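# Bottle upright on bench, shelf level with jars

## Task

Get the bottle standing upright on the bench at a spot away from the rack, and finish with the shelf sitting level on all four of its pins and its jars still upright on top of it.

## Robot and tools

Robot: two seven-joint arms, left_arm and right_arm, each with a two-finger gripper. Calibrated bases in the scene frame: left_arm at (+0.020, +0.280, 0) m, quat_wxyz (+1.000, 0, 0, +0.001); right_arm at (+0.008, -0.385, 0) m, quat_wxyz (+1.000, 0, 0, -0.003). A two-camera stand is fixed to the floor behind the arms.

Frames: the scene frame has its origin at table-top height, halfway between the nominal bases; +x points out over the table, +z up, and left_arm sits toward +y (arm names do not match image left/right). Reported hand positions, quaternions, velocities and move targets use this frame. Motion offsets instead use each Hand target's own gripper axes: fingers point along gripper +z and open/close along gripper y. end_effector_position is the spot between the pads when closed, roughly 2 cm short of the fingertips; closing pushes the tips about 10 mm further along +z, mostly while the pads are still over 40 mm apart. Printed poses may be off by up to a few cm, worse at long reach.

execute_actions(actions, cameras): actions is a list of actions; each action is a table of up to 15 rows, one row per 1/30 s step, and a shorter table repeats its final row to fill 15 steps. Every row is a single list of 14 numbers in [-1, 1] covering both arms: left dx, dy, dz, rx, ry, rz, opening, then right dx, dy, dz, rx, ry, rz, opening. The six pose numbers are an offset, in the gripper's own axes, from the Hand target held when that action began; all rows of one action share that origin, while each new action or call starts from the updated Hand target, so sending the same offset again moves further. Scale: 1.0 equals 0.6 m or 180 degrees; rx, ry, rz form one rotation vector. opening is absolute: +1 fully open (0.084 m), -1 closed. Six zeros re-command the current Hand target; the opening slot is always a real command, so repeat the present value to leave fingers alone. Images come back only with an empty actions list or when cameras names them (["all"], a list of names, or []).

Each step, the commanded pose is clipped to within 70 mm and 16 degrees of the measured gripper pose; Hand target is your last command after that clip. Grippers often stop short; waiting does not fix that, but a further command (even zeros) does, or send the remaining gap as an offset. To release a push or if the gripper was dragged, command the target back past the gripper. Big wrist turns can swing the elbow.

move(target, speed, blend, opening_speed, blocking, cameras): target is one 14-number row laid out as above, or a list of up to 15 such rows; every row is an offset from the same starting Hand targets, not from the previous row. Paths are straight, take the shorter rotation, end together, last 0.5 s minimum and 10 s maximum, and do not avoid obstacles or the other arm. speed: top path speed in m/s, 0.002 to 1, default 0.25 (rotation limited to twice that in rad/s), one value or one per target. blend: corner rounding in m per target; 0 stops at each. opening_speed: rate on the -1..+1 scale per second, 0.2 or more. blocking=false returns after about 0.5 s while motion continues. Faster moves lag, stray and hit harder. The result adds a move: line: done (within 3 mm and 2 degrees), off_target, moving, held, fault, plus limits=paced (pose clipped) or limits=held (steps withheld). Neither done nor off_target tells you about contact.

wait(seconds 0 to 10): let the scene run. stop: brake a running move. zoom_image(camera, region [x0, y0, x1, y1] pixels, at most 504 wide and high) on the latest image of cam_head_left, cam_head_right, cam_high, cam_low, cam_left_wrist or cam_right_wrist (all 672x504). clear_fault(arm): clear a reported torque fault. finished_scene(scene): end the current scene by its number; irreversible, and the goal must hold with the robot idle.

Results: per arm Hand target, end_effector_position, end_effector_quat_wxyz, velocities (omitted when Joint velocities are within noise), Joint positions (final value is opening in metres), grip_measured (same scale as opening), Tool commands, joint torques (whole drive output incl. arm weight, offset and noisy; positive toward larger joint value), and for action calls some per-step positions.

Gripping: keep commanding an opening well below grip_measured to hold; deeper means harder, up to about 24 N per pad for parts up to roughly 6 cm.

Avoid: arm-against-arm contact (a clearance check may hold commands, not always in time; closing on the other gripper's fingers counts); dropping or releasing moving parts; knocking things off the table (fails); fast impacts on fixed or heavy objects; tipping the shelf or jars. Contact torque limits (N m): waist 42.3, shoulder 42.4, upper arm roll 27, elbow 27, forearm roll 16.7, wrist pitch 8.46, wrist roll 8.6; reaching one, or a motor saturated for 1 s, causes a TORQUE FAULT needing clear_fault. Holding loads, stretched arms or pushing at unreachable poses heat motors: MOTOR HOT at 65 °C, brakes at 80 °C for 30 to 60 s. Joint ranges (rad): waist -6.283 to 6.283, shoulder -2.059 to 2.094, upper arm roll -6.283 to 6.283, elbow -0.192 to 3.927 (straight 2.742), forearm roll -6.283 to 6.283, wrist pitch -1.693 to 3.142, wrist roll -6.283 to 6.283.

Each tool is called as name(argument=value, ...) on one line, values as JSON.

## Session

execute_actions(actions=[])

zoom_image(camera="cam_head_left", region=[240, 130, 430, 350])

zoom_image(camera="cam_low", region=[210, 70, 510, 300])

Scene clock: 0.00 s.
left_arm: end_effector_position=(+0.0744, +0.1847, +0.3625) grip_measured=+1.00 end_effector_quat_wxyz=(+0.031, +0.590, +0.803, -0.076) | right_arm: end_effector_position=(+0.6299, +0.0048, +0.3161) grip_measured=+1.00 end_effector_quat_wxyz=(+0.605, -0.643, -0.322, -0.342)
Joint positions: left_arm=[-0.201 -1.33 -0.091 0.705 -0.283 2.023 -2.221 0.084] | right_arm=[0.276 0.679 -0.016 1.74 1.702 1.291 -1.499 0.084]
Joint velocities: within noise
Joint torques (N m): no reading
Hand target: left_arm +0.0744, +0.1847, +0.3625; +0.031, +0.590, +0.803, -0.076 | right_arm +0.6299, +0.0048, +0.3161; +0.605, -0.643, -0.322, -0.342
Tool commands: left_gripper/opening=+1.0 right_gripper/opening=+1.0

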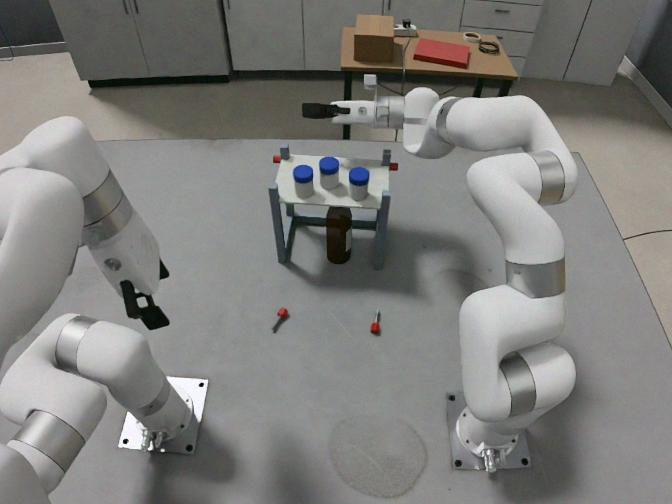

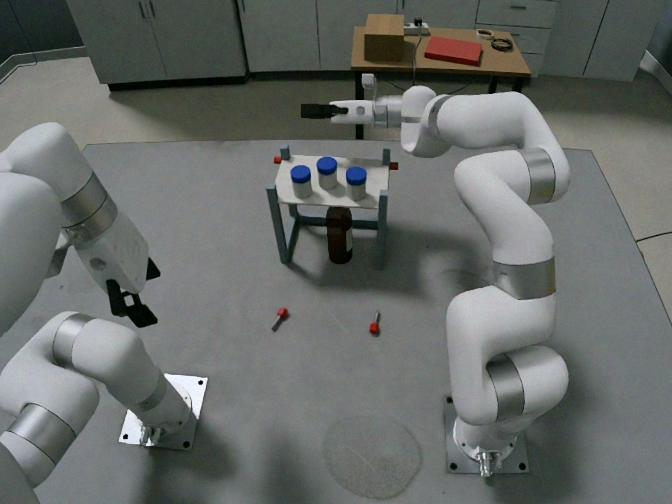

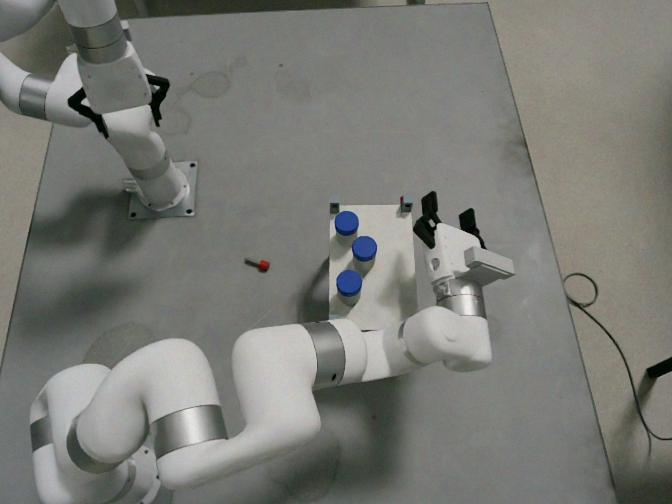

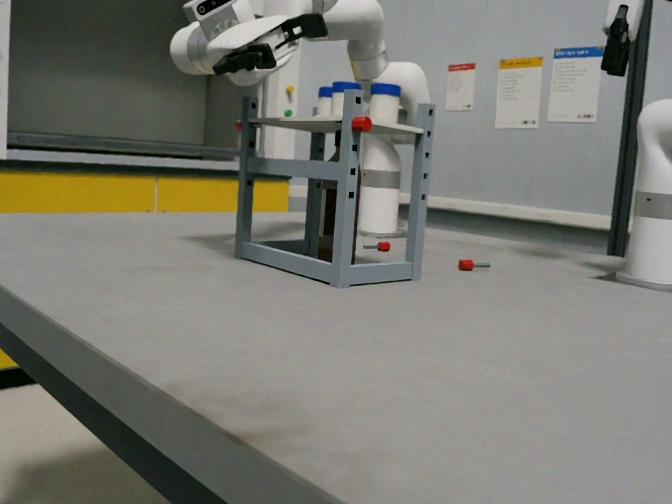

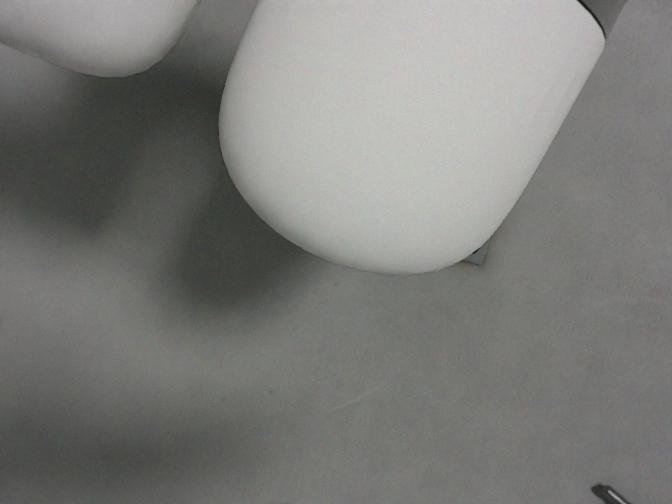

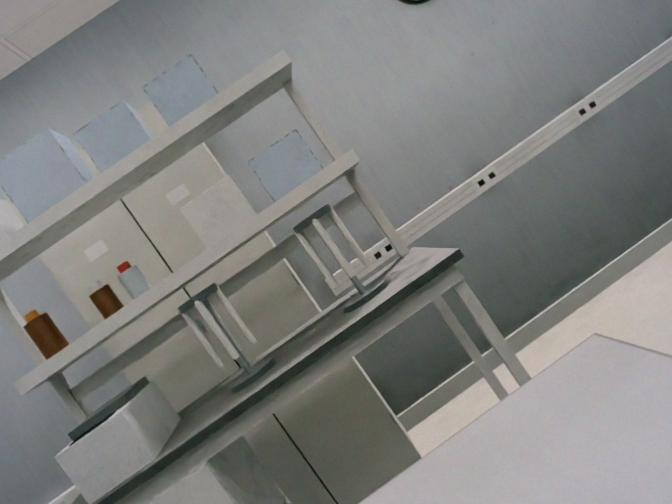

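Scaled by 2.291 from the camera's 672x504 image, which has a finer 960x720 frame.

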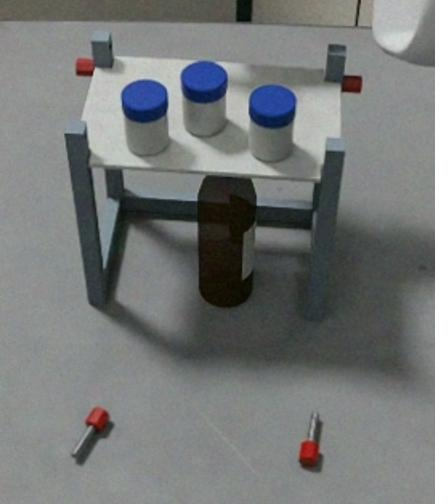

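Scaled by 1.680 from the camera's 672x504 image, which has a finer 960x720 frame.

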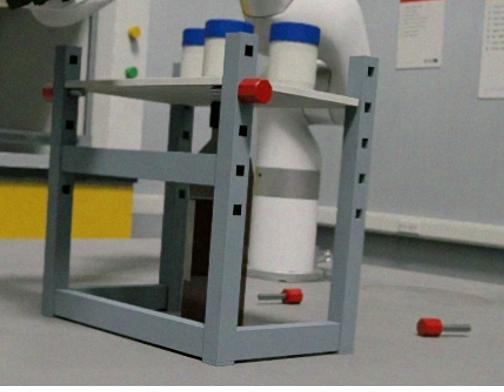

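move(target=[[0,0,0,0,0,0,0.2,0.1572,-0.1623,-0.0683,0,0,0,0.2],[-0.10,0.10,0.05,0,0,0,0.2,-0.0703,-0.3983,-0.2828,-0.3,-0.078,0.123,0.2],[-0.2570,0.2878,0.3533,-0.0036,0.1257,-0.2582,0.2,-0.5807,-0.3795,-0.2863,-0.5009,-0.1297,0.2054,0.2]], speed=0.32, blend=[0.04,0.05,0], cameras=["cam_head_left","cam_high","cam_left_wrist","cam_right_wrist"])

Scene clock: 92.73 s.
left_arm: end_effector_position=(+0.2768, +0.0557, +0.1602) grip_measured=+0.19 end_effector_quat_wxyz=(-0.152, +0.231, +0.960, +0.036) | right_arm: end_effector_position=(+0.2379, -0.1529, +0.1605) grip_measured=+0.19 end_effector_quat_wxyz=(+0.017, +0.982, -0.103, +0.155)
Joint positions: left_arm=[0.265 -0.166 -0.914 0.837 -0.187 1.258 -3.204 0.052] | right_arm=[0.112 -0.761 0.869 0.388 0.392 0.812 0.816 0.052]
Joint torques (N m): left_arm=[2.36 -6.16 1.57 11.83 0.45 -0.19 -0.38] | right_arm=[-1.63 0.39 -4.99 15.51 -1.1 -4.36 0.76]
Hand target: left_arm +0.2768, +0.0557, +0.1602; -0.152, +0.231, +0.960, +0.036 | right_arm +0.2379, -0.1529, +0.1605; +0.017, +0.982, -0.103, +0.155
Off the commanded pose: left_arm 0.000 m, 0 deg | right_arm 0.000 m, 0 deg.
move: done; blend cut to 0 m at target 1
Images, in order (width x height): cam_head_left 672x504, cam_high 672x504, cam_left_wrist 672x504, cam_right_wrist 672x504.

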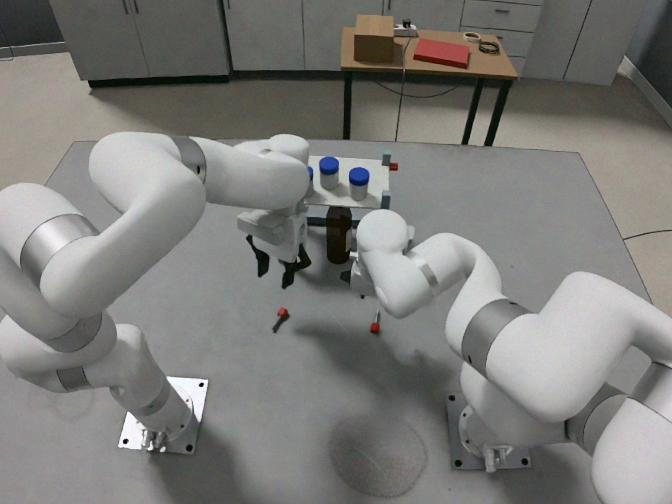

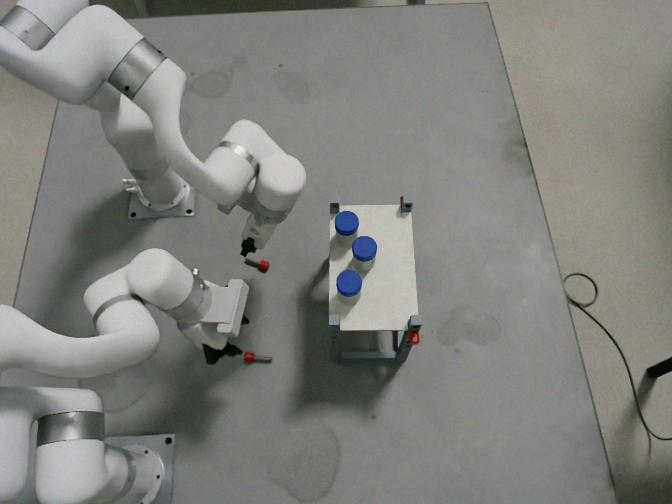

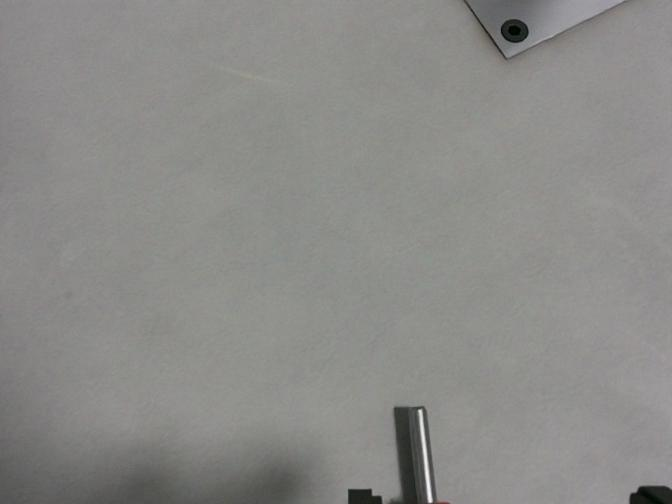

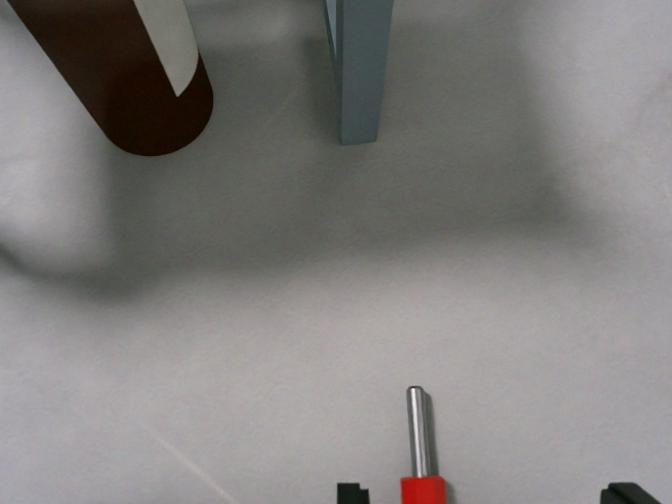

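move(target=[-0.0650,0.0060,0.1720,0.0130,0,-0.0402,0.2,-0.0522,0.0063,0.1767,0.0052,0,-0.0159,0.2], speed=0.2, cameras=["cam_left_wrist","cam_right_wrist","cam_high"])

zoom_image(camera="cam_high", region=[190, 220, 320, 390])

Scene clock: 137.83 s.
left_arm: end_effector_position=(+0.2831, +0.0564, +0.0500) grip_measured=+0.19 end_effector_quat_wxyz=(-0.154, +0.167, +0.974, +0.026) | right_arm: end_effector_position=(+0.2399, -0.1573, +0.0500) grip_measured=+0.19 end_effector_quat_wxyz=(+0.013, +0.985, -0.078, +0.155)
Joint positions: left_arm=[0.262 0.207 -0.912 0.726 0.082 0.899 -3.525 0.052] | right_arm=[-0.163 -0.402 1.245 0.25 0.304 0.289 0.939 0.052]
Joint torques (N m): left_arm=[-1.88 -11.48 -2.08 9.95 0.54 -0.26 -0.69] | right_arm=[-1.36 -0.04 -3.16 11.93 -0.49 -4.05 0.92]
Hand target: left_arm +0.2831, +0.0564, +0.0500; -0.154, +0.167, +0.974, +0.026 | right_arm +0.2399, -0.1573, +0.0500; +0.013, +0.985, -0.078, +0.155
Off the commanded pose: left_arm 0.000 m, 0 deg | right_arm 0.000 m, 0 deg.
move: done
Images, in order (width x height): cam_high 672x504, cam_left_wrist 672x504, cam_right_wrist 672x504.

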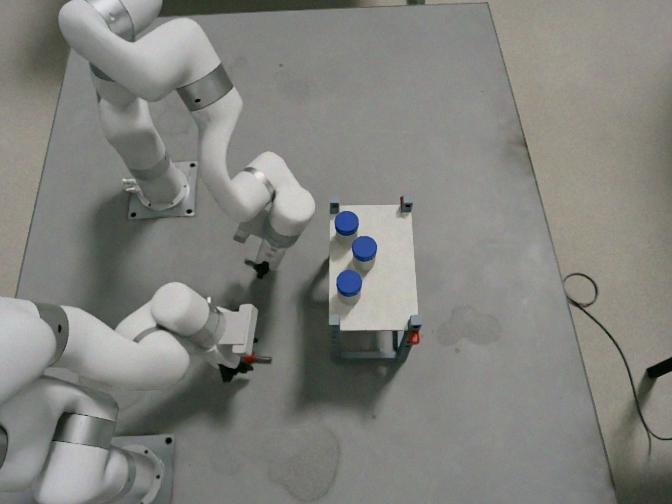

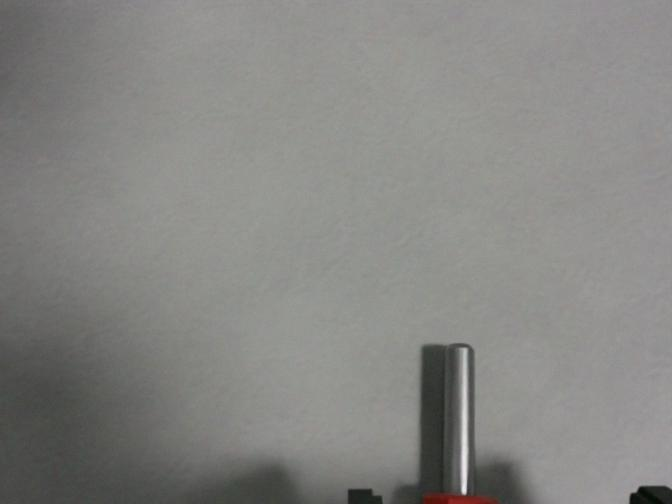

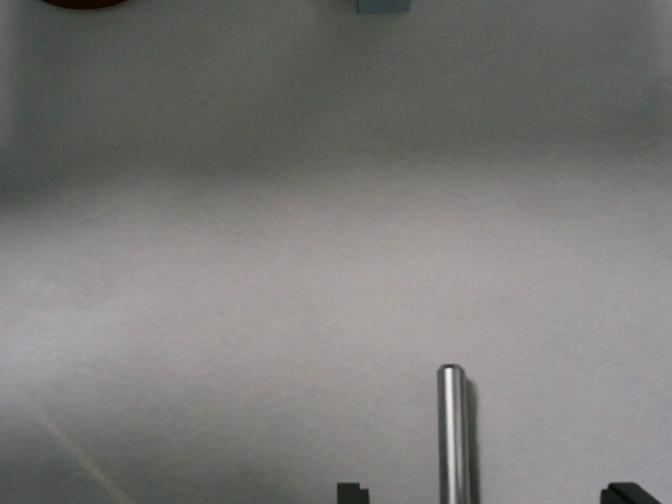

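Scaled by 2.965 from the camera's 672x504 image, which has a finer 960x720 frame.

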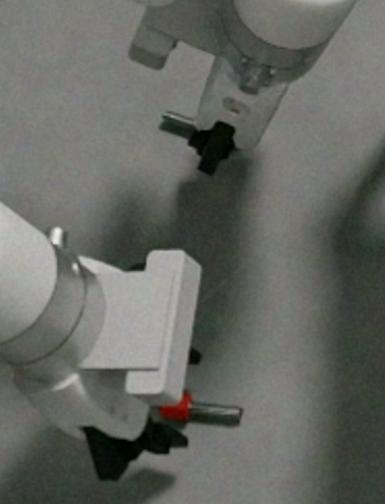

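move(target=[[-0.0129,-0.0095,0.0396,-0.0046,0,0.0143,0.2,-0.0129,-0.0048,0.0396,0,0,0,0.2],[-0.0129,-0.0095,0.0396,-0.0046,0,0.0143,-0.9,-0.0129,-0.0048,0.0396,0,0,0,-0.9]], speed=0.08, opening_speed=1.5, cameras=["cam_left_wrist","cam_right_wrist","cam_low"])

Scene clock: 161.73 s.
left_arm: end_effector_position=(+0.2812, +0.0510, +0.0250) grip_measured=-0.60 end_effector_quat_wxyz=(-0.153, +0.190, +0.969, +0.029) | right_arm: end_effector_position=(+0.2403, -0.1545, +0.0250) grip_measured=-0.60 end_effector_quat_wxyz=(+0.013, +0.985, -0.078, +0.155)
Joint positions: left_arm=[0.207 0.31 -0.866 0.731 0.198 0.843 -3.58 0.018] | right_arm=[-0.448 -0.319 1.504 0.253 0.149 0.166 1.075 0.018]
Joint torques (N m): left_arm=[-1.5 -14.03 -3.72 8.56 -0.15 -1.23 -0.49] | right_arm=[-1.34 1.44 -2.33 4.27 -0.52 0.02 0.58]
Hand target: left_arm +0.2812, +0.0510, +0.0250; -0.153, +0.190, +0.969, +0.029 | right_arm +0.2403, -0.1545, +0.0250; +0.013, +0.985, -0.078, +0.155
Off the commanded pose: left_arm 0.000 m, 0 deg | right_arm 0.000 m, 0 deg.
move: done
Images, in order (width x height): cam_low 672x504, cam_left_wrist 672x504, cam_right_wrist 672x504.

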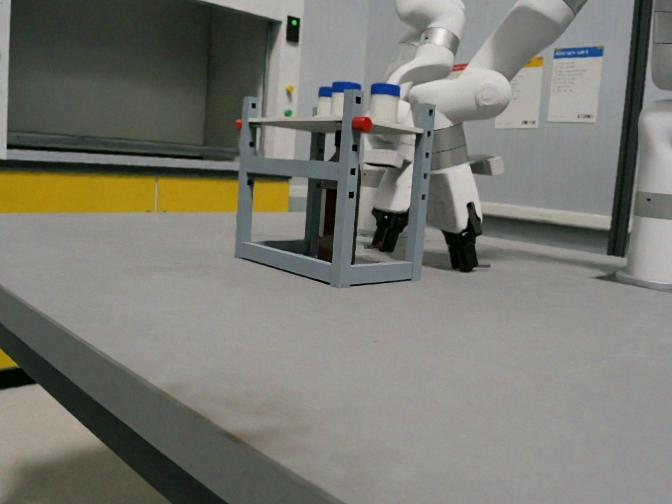

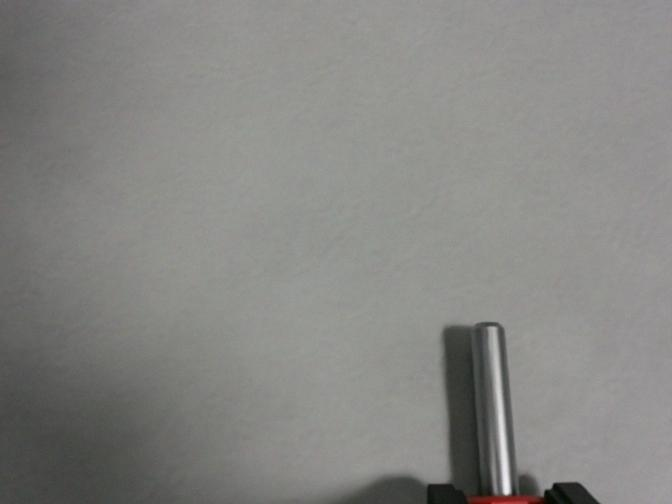

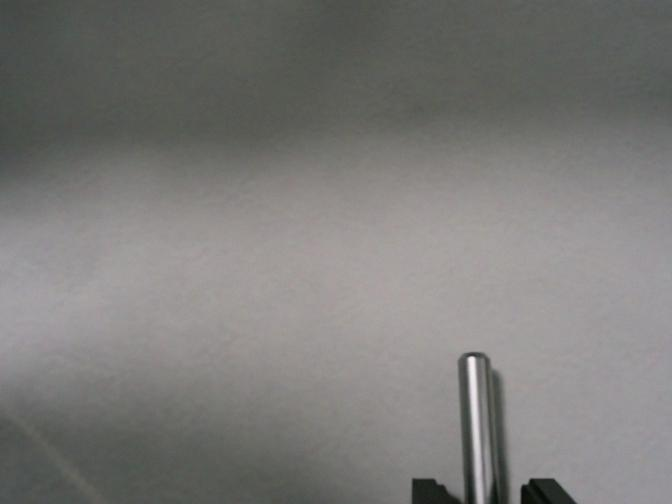

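move(target=[[0.0644,0,-0.1982,0,0,0,-0.9,0.0644,0,-0.1982,0,0,0,-0.9],[0.0737,0.2795,-0.3180,0.1869,0,-0.5754,-0.9,0.2823,0.2135,-0.2150,0.1645,0,-0.5062,-0.9],[-0.0718,0.2678,-0.3803,0.1869,0,-0.5754,-0.9,0.4167,0.1303,-0.2238,0.1645,0,-0.5062,-0.9]], blend=[0.04,0.03,0], speed=[0.2,0.3,0.15], cameras=["all"])

zoom_image(camera="cam_low", region=[380, 80, 520, 180])

zoom_image(camera="cam_left_wrist", region=[390, 0, 610, 350])

zoom_image(camera="cam_right_wrist", region=[380, 60, 600, 400])

Scene clock: 221.33 s.
left_arm: end_effector_position=(+0.4451, +0.1580, +0.2286) grip_measured=-0.60 end_effector_quat_wxyz=(+0.114, +0.678, -0.718, +0.108) | right_arm: end_effector_position=(+0.4221, -0.2623, +0.2298) grip_measured=-0.60 end_effector_quat_wxyz=(-0.108, +0.718, +0.678, +0.113)
Joint positions: left_arm=[0.713 -0.167 -0.804 0.971 -0.485 1.128 -4.518 0.018] | right_arm=[0.395 -0.186 -0.232 0.889 0.31 1.024 -1.511 0.018]
Joint torques (N m): left_arm=[2.22 -8.71 1.64 13.26 0.17 -1.67 -0.73] | right_arm=[1.34 -9.07 0.05 18.59 1.11 -1.01 -0.37]
Hand target: left_arm +0.4450, +0.1580, +0.2286; +0.114, +0.678, -0.718, +0.108 | right_arm +0.4221, -0.2623, +0.2298; -0.108, +0.718, +0.678, +0.113
Off the commanded pose: left_arm 0.000 m, 0 deg | right_arm 0.000 m, 0 deg.
move: done

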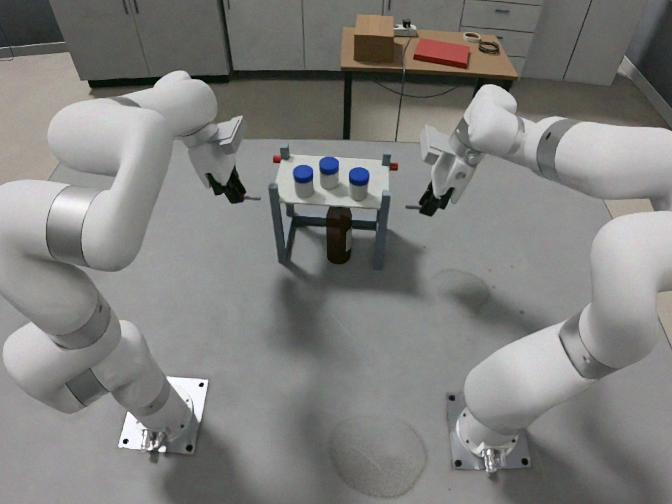

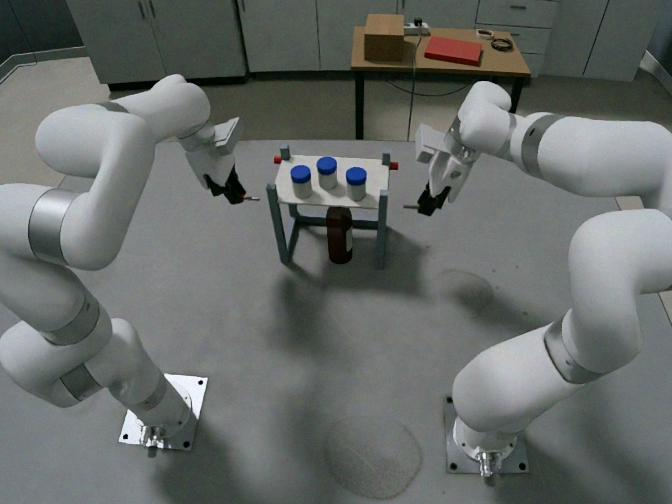

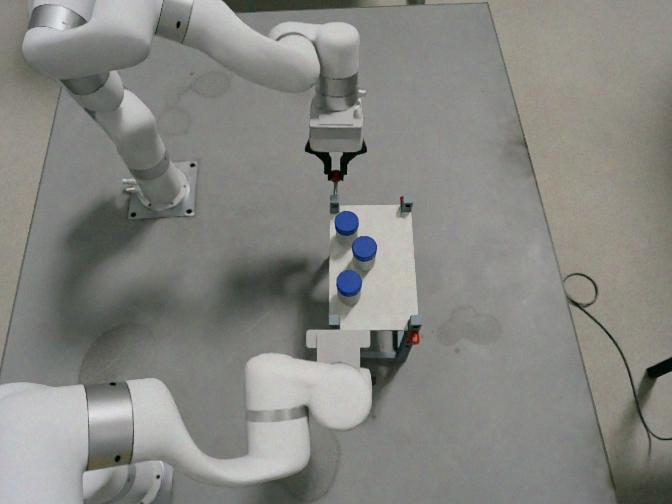

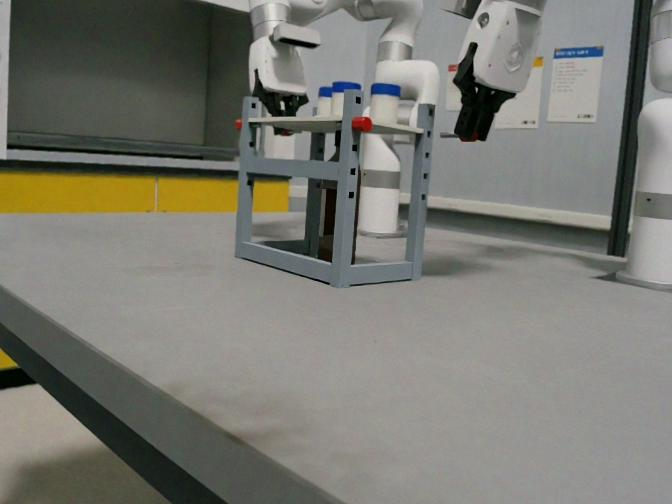

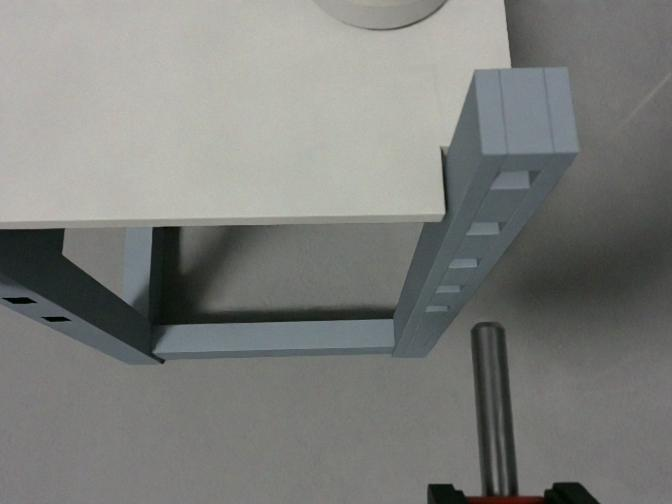

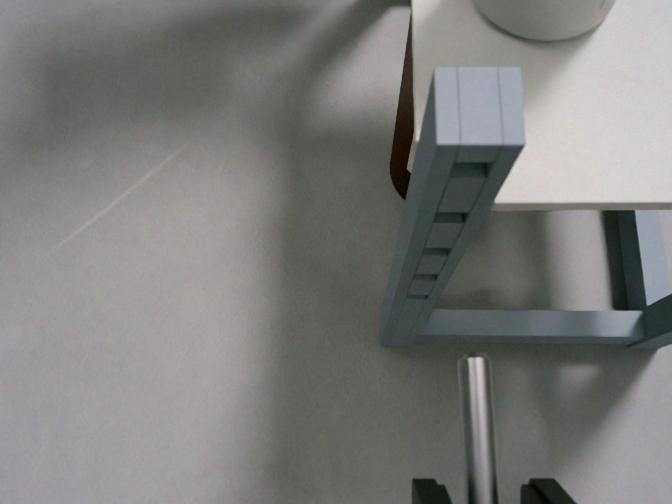

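Scaled by 3.600 from the camera's 672x504 image, which has a finer 960x720 frame.

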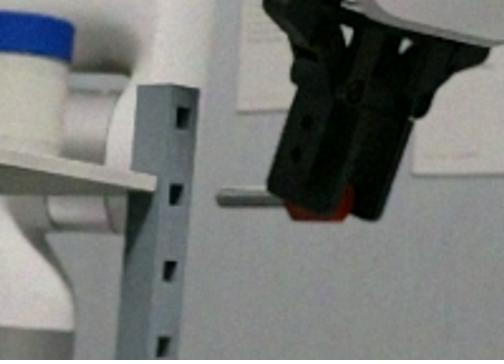

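Scaled by 1.440 from the camera's 672x504 image, which has a finer 960x720 frame.

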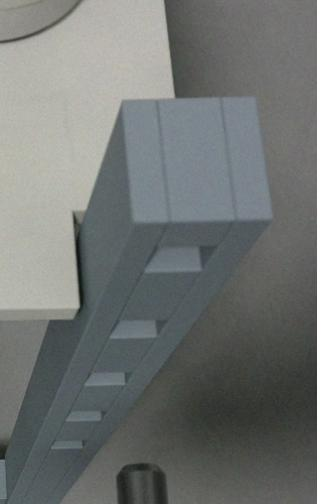

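Scaled by 1.482 from the camera's 672x504 image, which has a finer 960x720 frame.

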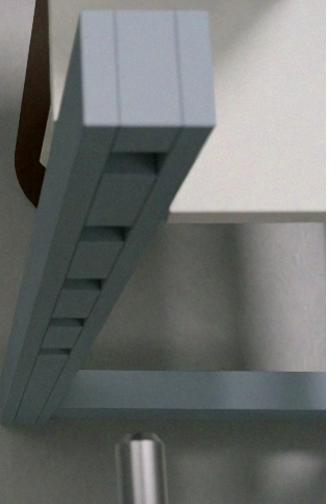

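move(target=[0.0287,0.0045,0.0073,0.0026,0,-0.0079,-0.9,0.0402,-0.0053,0.0131,0,0,0,-0.9], speed=0.06, cameras=["cam_head_left","cam_head_right","cam_low","cam_left_wrist","cam_right_wrist"])

zoom_image(camera="cam_low", region=[400, 90, 480, 170])

zoom_image(camera="cam_left_wrist", region=[430, 220, 570, 360])

zoom_image(camera="cam_right_wrist", region=[410, 230, 550, 370])

zoom_image(camera="cam_head_left", region=[360, 170, 430, 240])

zoom_image(camera="cam_head_left", region=[240, 160, 310, 230])

Scene clock: 306.23 s.
left_arm: end_effector_position=(+0.4413, +0.1405, +0.2297) grip_measured=-0.60 end_effector_quat_wxyz=(+0.113, +0.688, -0.709, +0.109) | right_arm: end_effector_position=(+0.4204, -0.2369, +0.2298) grip_measured=-0.60 end_effector_quat_wxyz=(-0.108, +0.718, +0.678, +0.113)
Joint positions: left_arm=[0.696 -0.188 -0.825 0.96 -0.508 1.114 -4.568 0.018] | right_arm=[0.421 -0.176 -0.198 0.893 0.318 1.003 -1.46 0.018]
Joint torques (N m): left_arm=[-1.92 -12.82 1.93 11.65 -1.24 -2.34 -0.54] | right_arm=[1.59 -10.04 1.38 18.75 1.27 -3.45 0.62]
Hand target: left_arm +0.4413, +0.1405, +0.2297; +0.113, +0.688, -0.709, +0.109 | right_arm +0.4204, -0.2368, +0.2298; -0.108, +0.718, +0.678, +0.113
Off the commanded pose: left_arm 0.000 m, 0 deg | right_arm 0.000 m, 0 deg.
move: done
Images, in order (width x height): cam_head_left 672x504, cam_head_right 672x504, cam_low 672x504, cam_left_wrist 672x504, cam_right_wrist 672x504.

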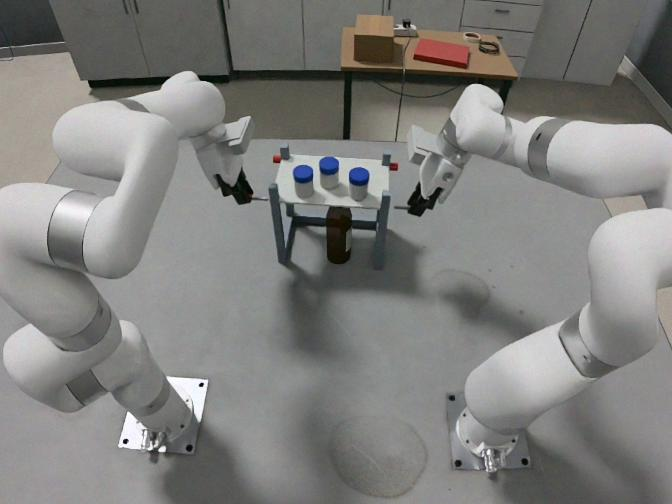

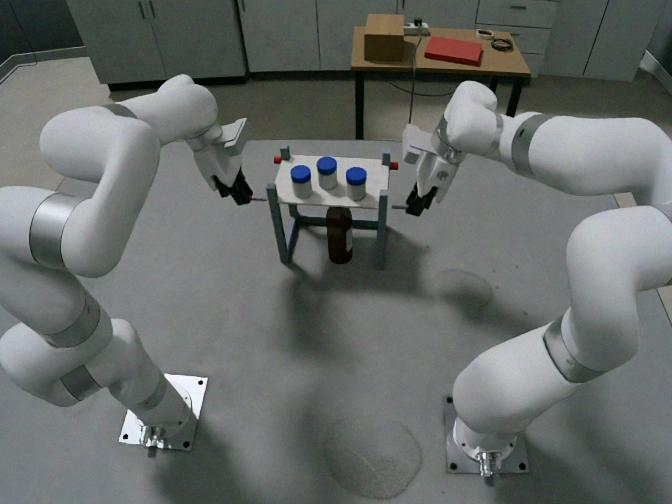

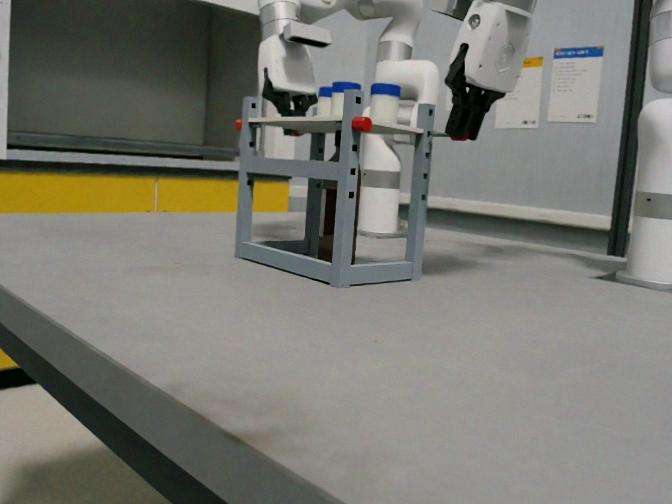

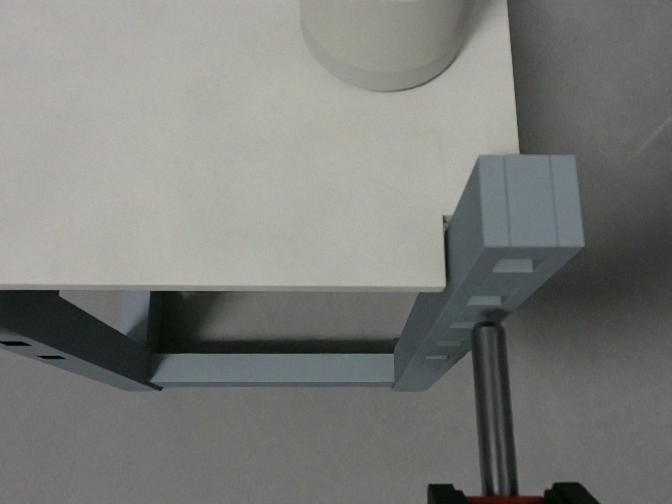

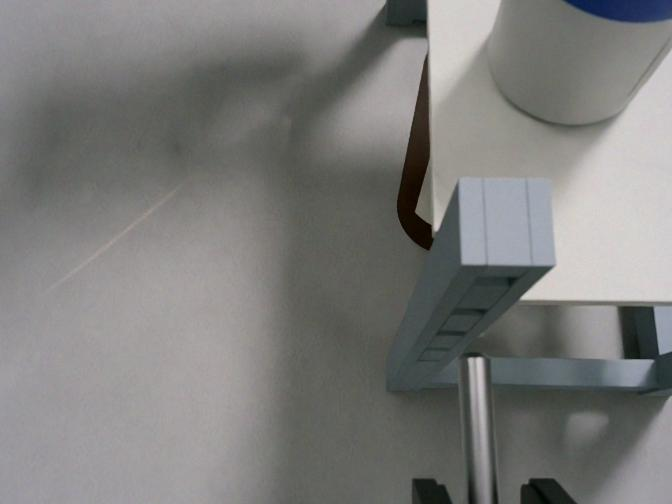

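Scaled by 6.300 from the camera's 672x504 image, which has a finer 960x720 frame.

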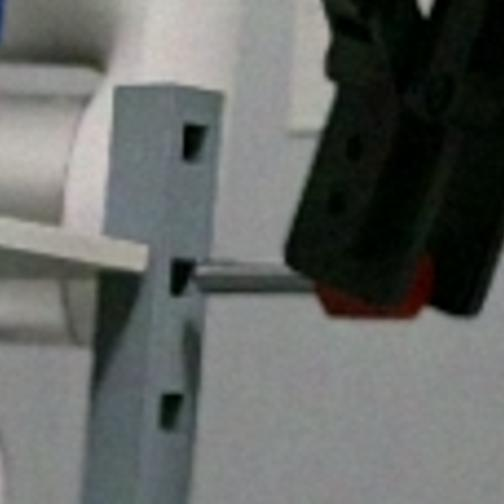

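Scaled by 3.600 from the camera's 672x504 image, which has a finer 960x720 frame.

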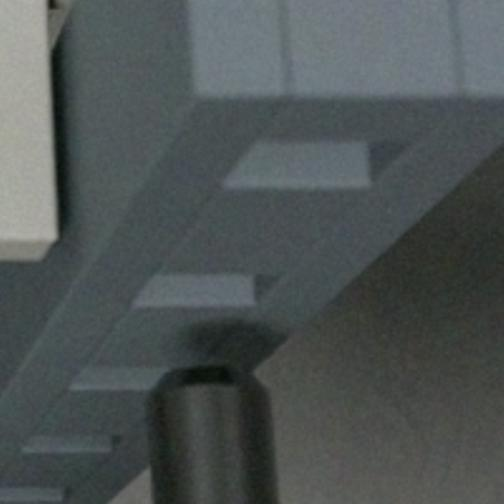

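Scaled by 3.600 from the camera's 672x504 image, which has a finer 960x720 frame.

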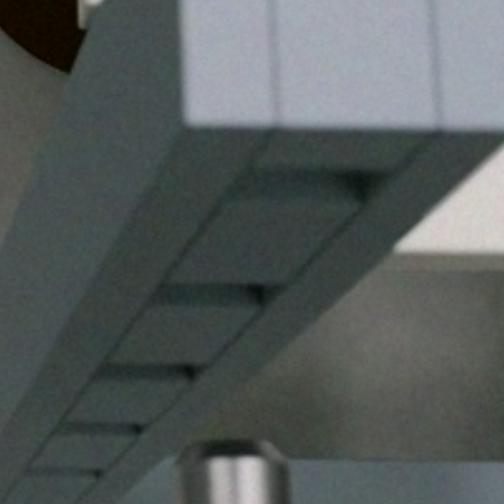

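Scaled by 7.200 from the camera's 672x504 image, which has a finer 960x720 frame.

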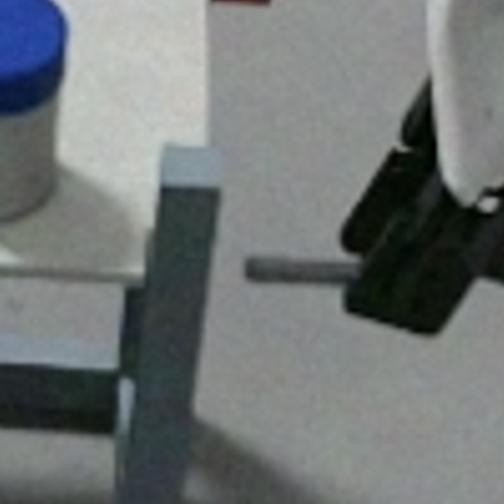

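Scaled by 7.200 from the camera's 672x504 image, which has a finer 960x720 frame.

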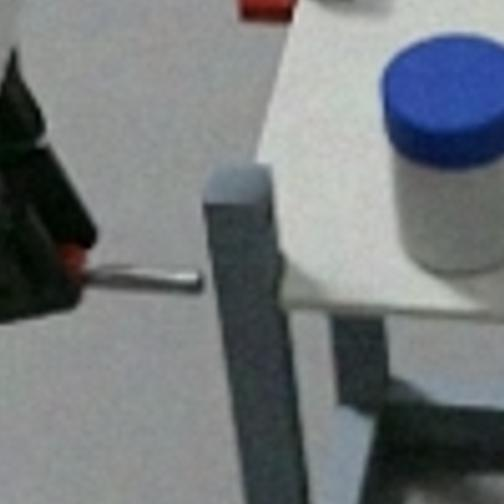

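move(target=[0.0174,0.0008,0.0057,0,0,0,-0.9,0.0133,-0.0005,0.0043,0,0,0,-0.9], speed=0.03, cameras=["cam_low","cam_left_wrist","cam_right_wrist","cam_head_left"])

zoom_image(camera="cam_left_wrist", region=[430, 250, 570, 390])

zoom_image(camera="cam_right_wrist", region=[410, 260, 550, 400])

zoom_image(camera="cam_low", region=[400, 90, 480, 170])

Scene clock: 405.00 s.
left_arm: end_effector_position=(+0.4405, +0.1296, +0.2297) grip_measured=-0.60 end_effector_quat_wxyz=(+0.113, +0.688, -0.709, +0.109) | right_arm: end_effector_position=(+0.4205, -0.2285, +0.2298) grip_measured=-0.60 end_effector_quat_wxyz=(-0.108, +0.718, +0.678, +0.113)
Joint positions: left_arm=[0.687 -0.186 -0.841 0.963 -0.51 1.105 -4.591 0.018] | right_arm=[0.429 -0.169 -0.187 0.898 0.321 0.997 -1.444 0.018]
Joint torques (N m): left_arm=[-1.71 -7.49 1.97 13.38 -0.82 -2.62 -0.77] | right_arm=[1.55 -9.73 1.55 18.84 1.11 -3.75 0.58]
Hand target: left_arm +0.4405, +0.1295, +0.2297; +0.113, +0.688, -0.709, +0.109 | right_arm +0.4205, -0.2284, +0.2298; -0.108, +0.718, +0.678, +0.113
Off the commanded pose: left_arm 0.000 m, 0 deg | right_arm 0.000 m, 0 deg.
move: done
Images, in order (width x height): cam_head_left 672x504, cam_low 672x504, cam_left_wrist 672x504, cam_right_wrist 672x504.

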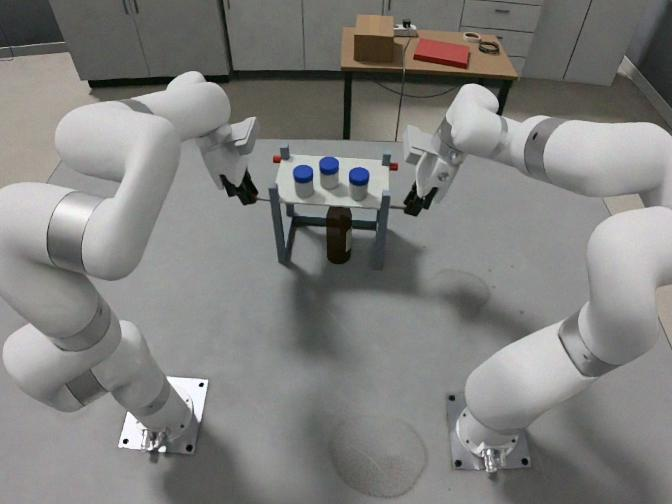

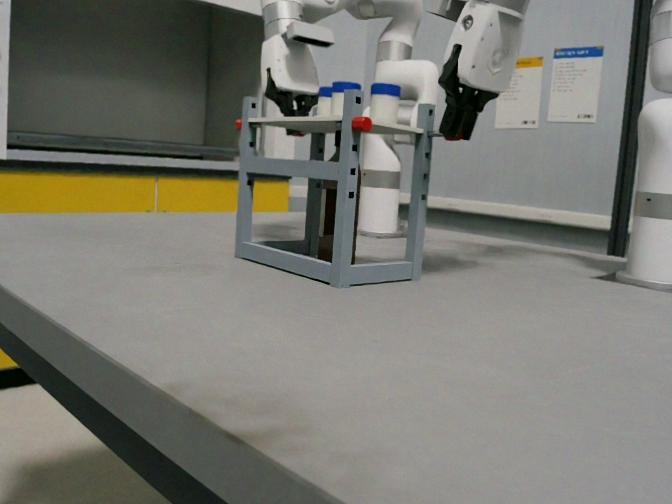

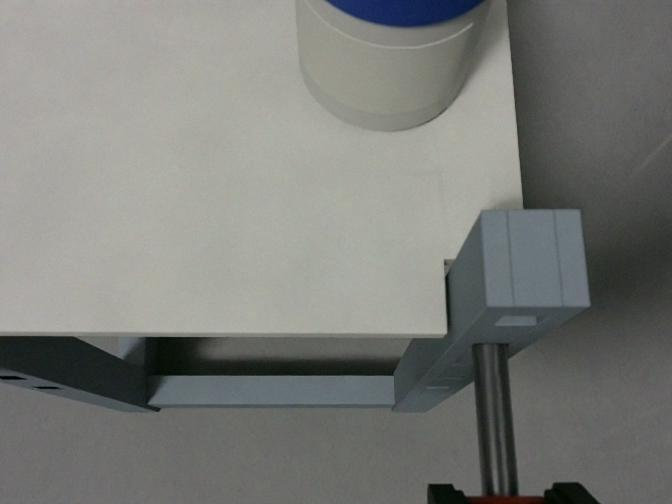

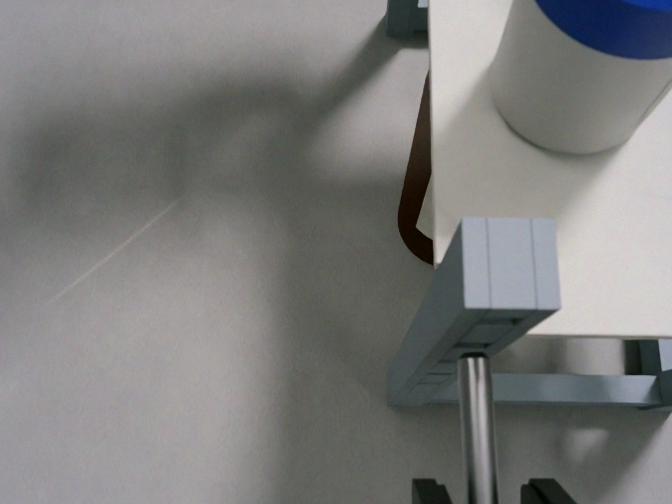

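Scaled by 3.600 from the camera's 672x504 image, which has a finer 960x720 frame.

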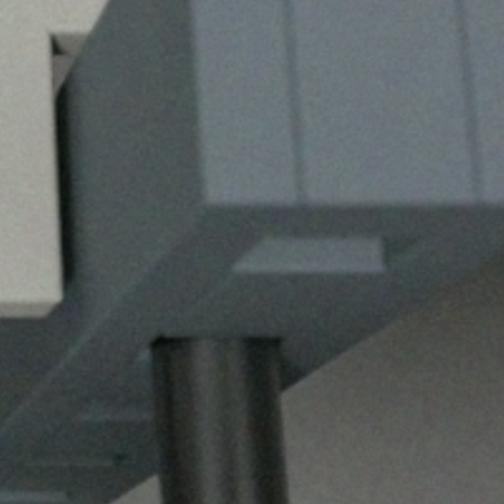

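Scaled by 3.600 from the camera's 672x504 image, which has a finer 960x720 frame.

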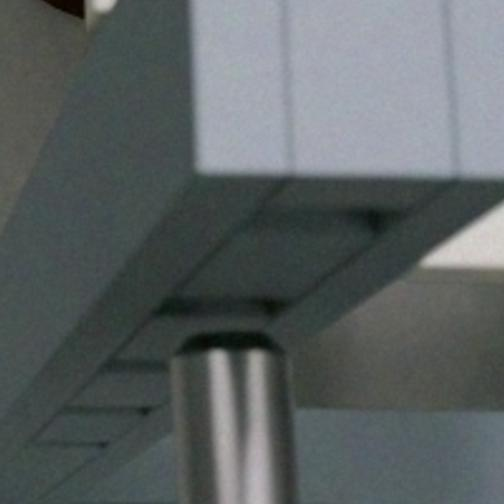

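Scaled by 6.300 from the camera's 672x504 image, which has a finer 960x720 frame.

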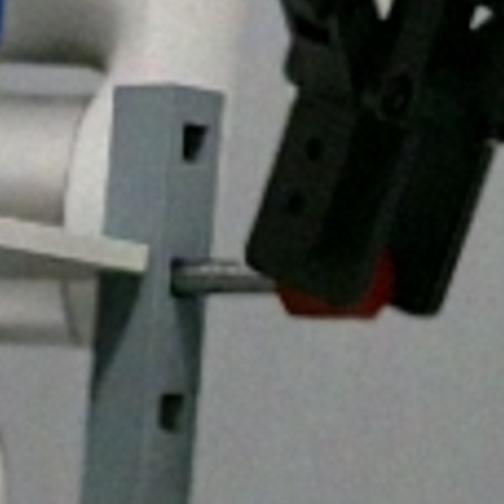

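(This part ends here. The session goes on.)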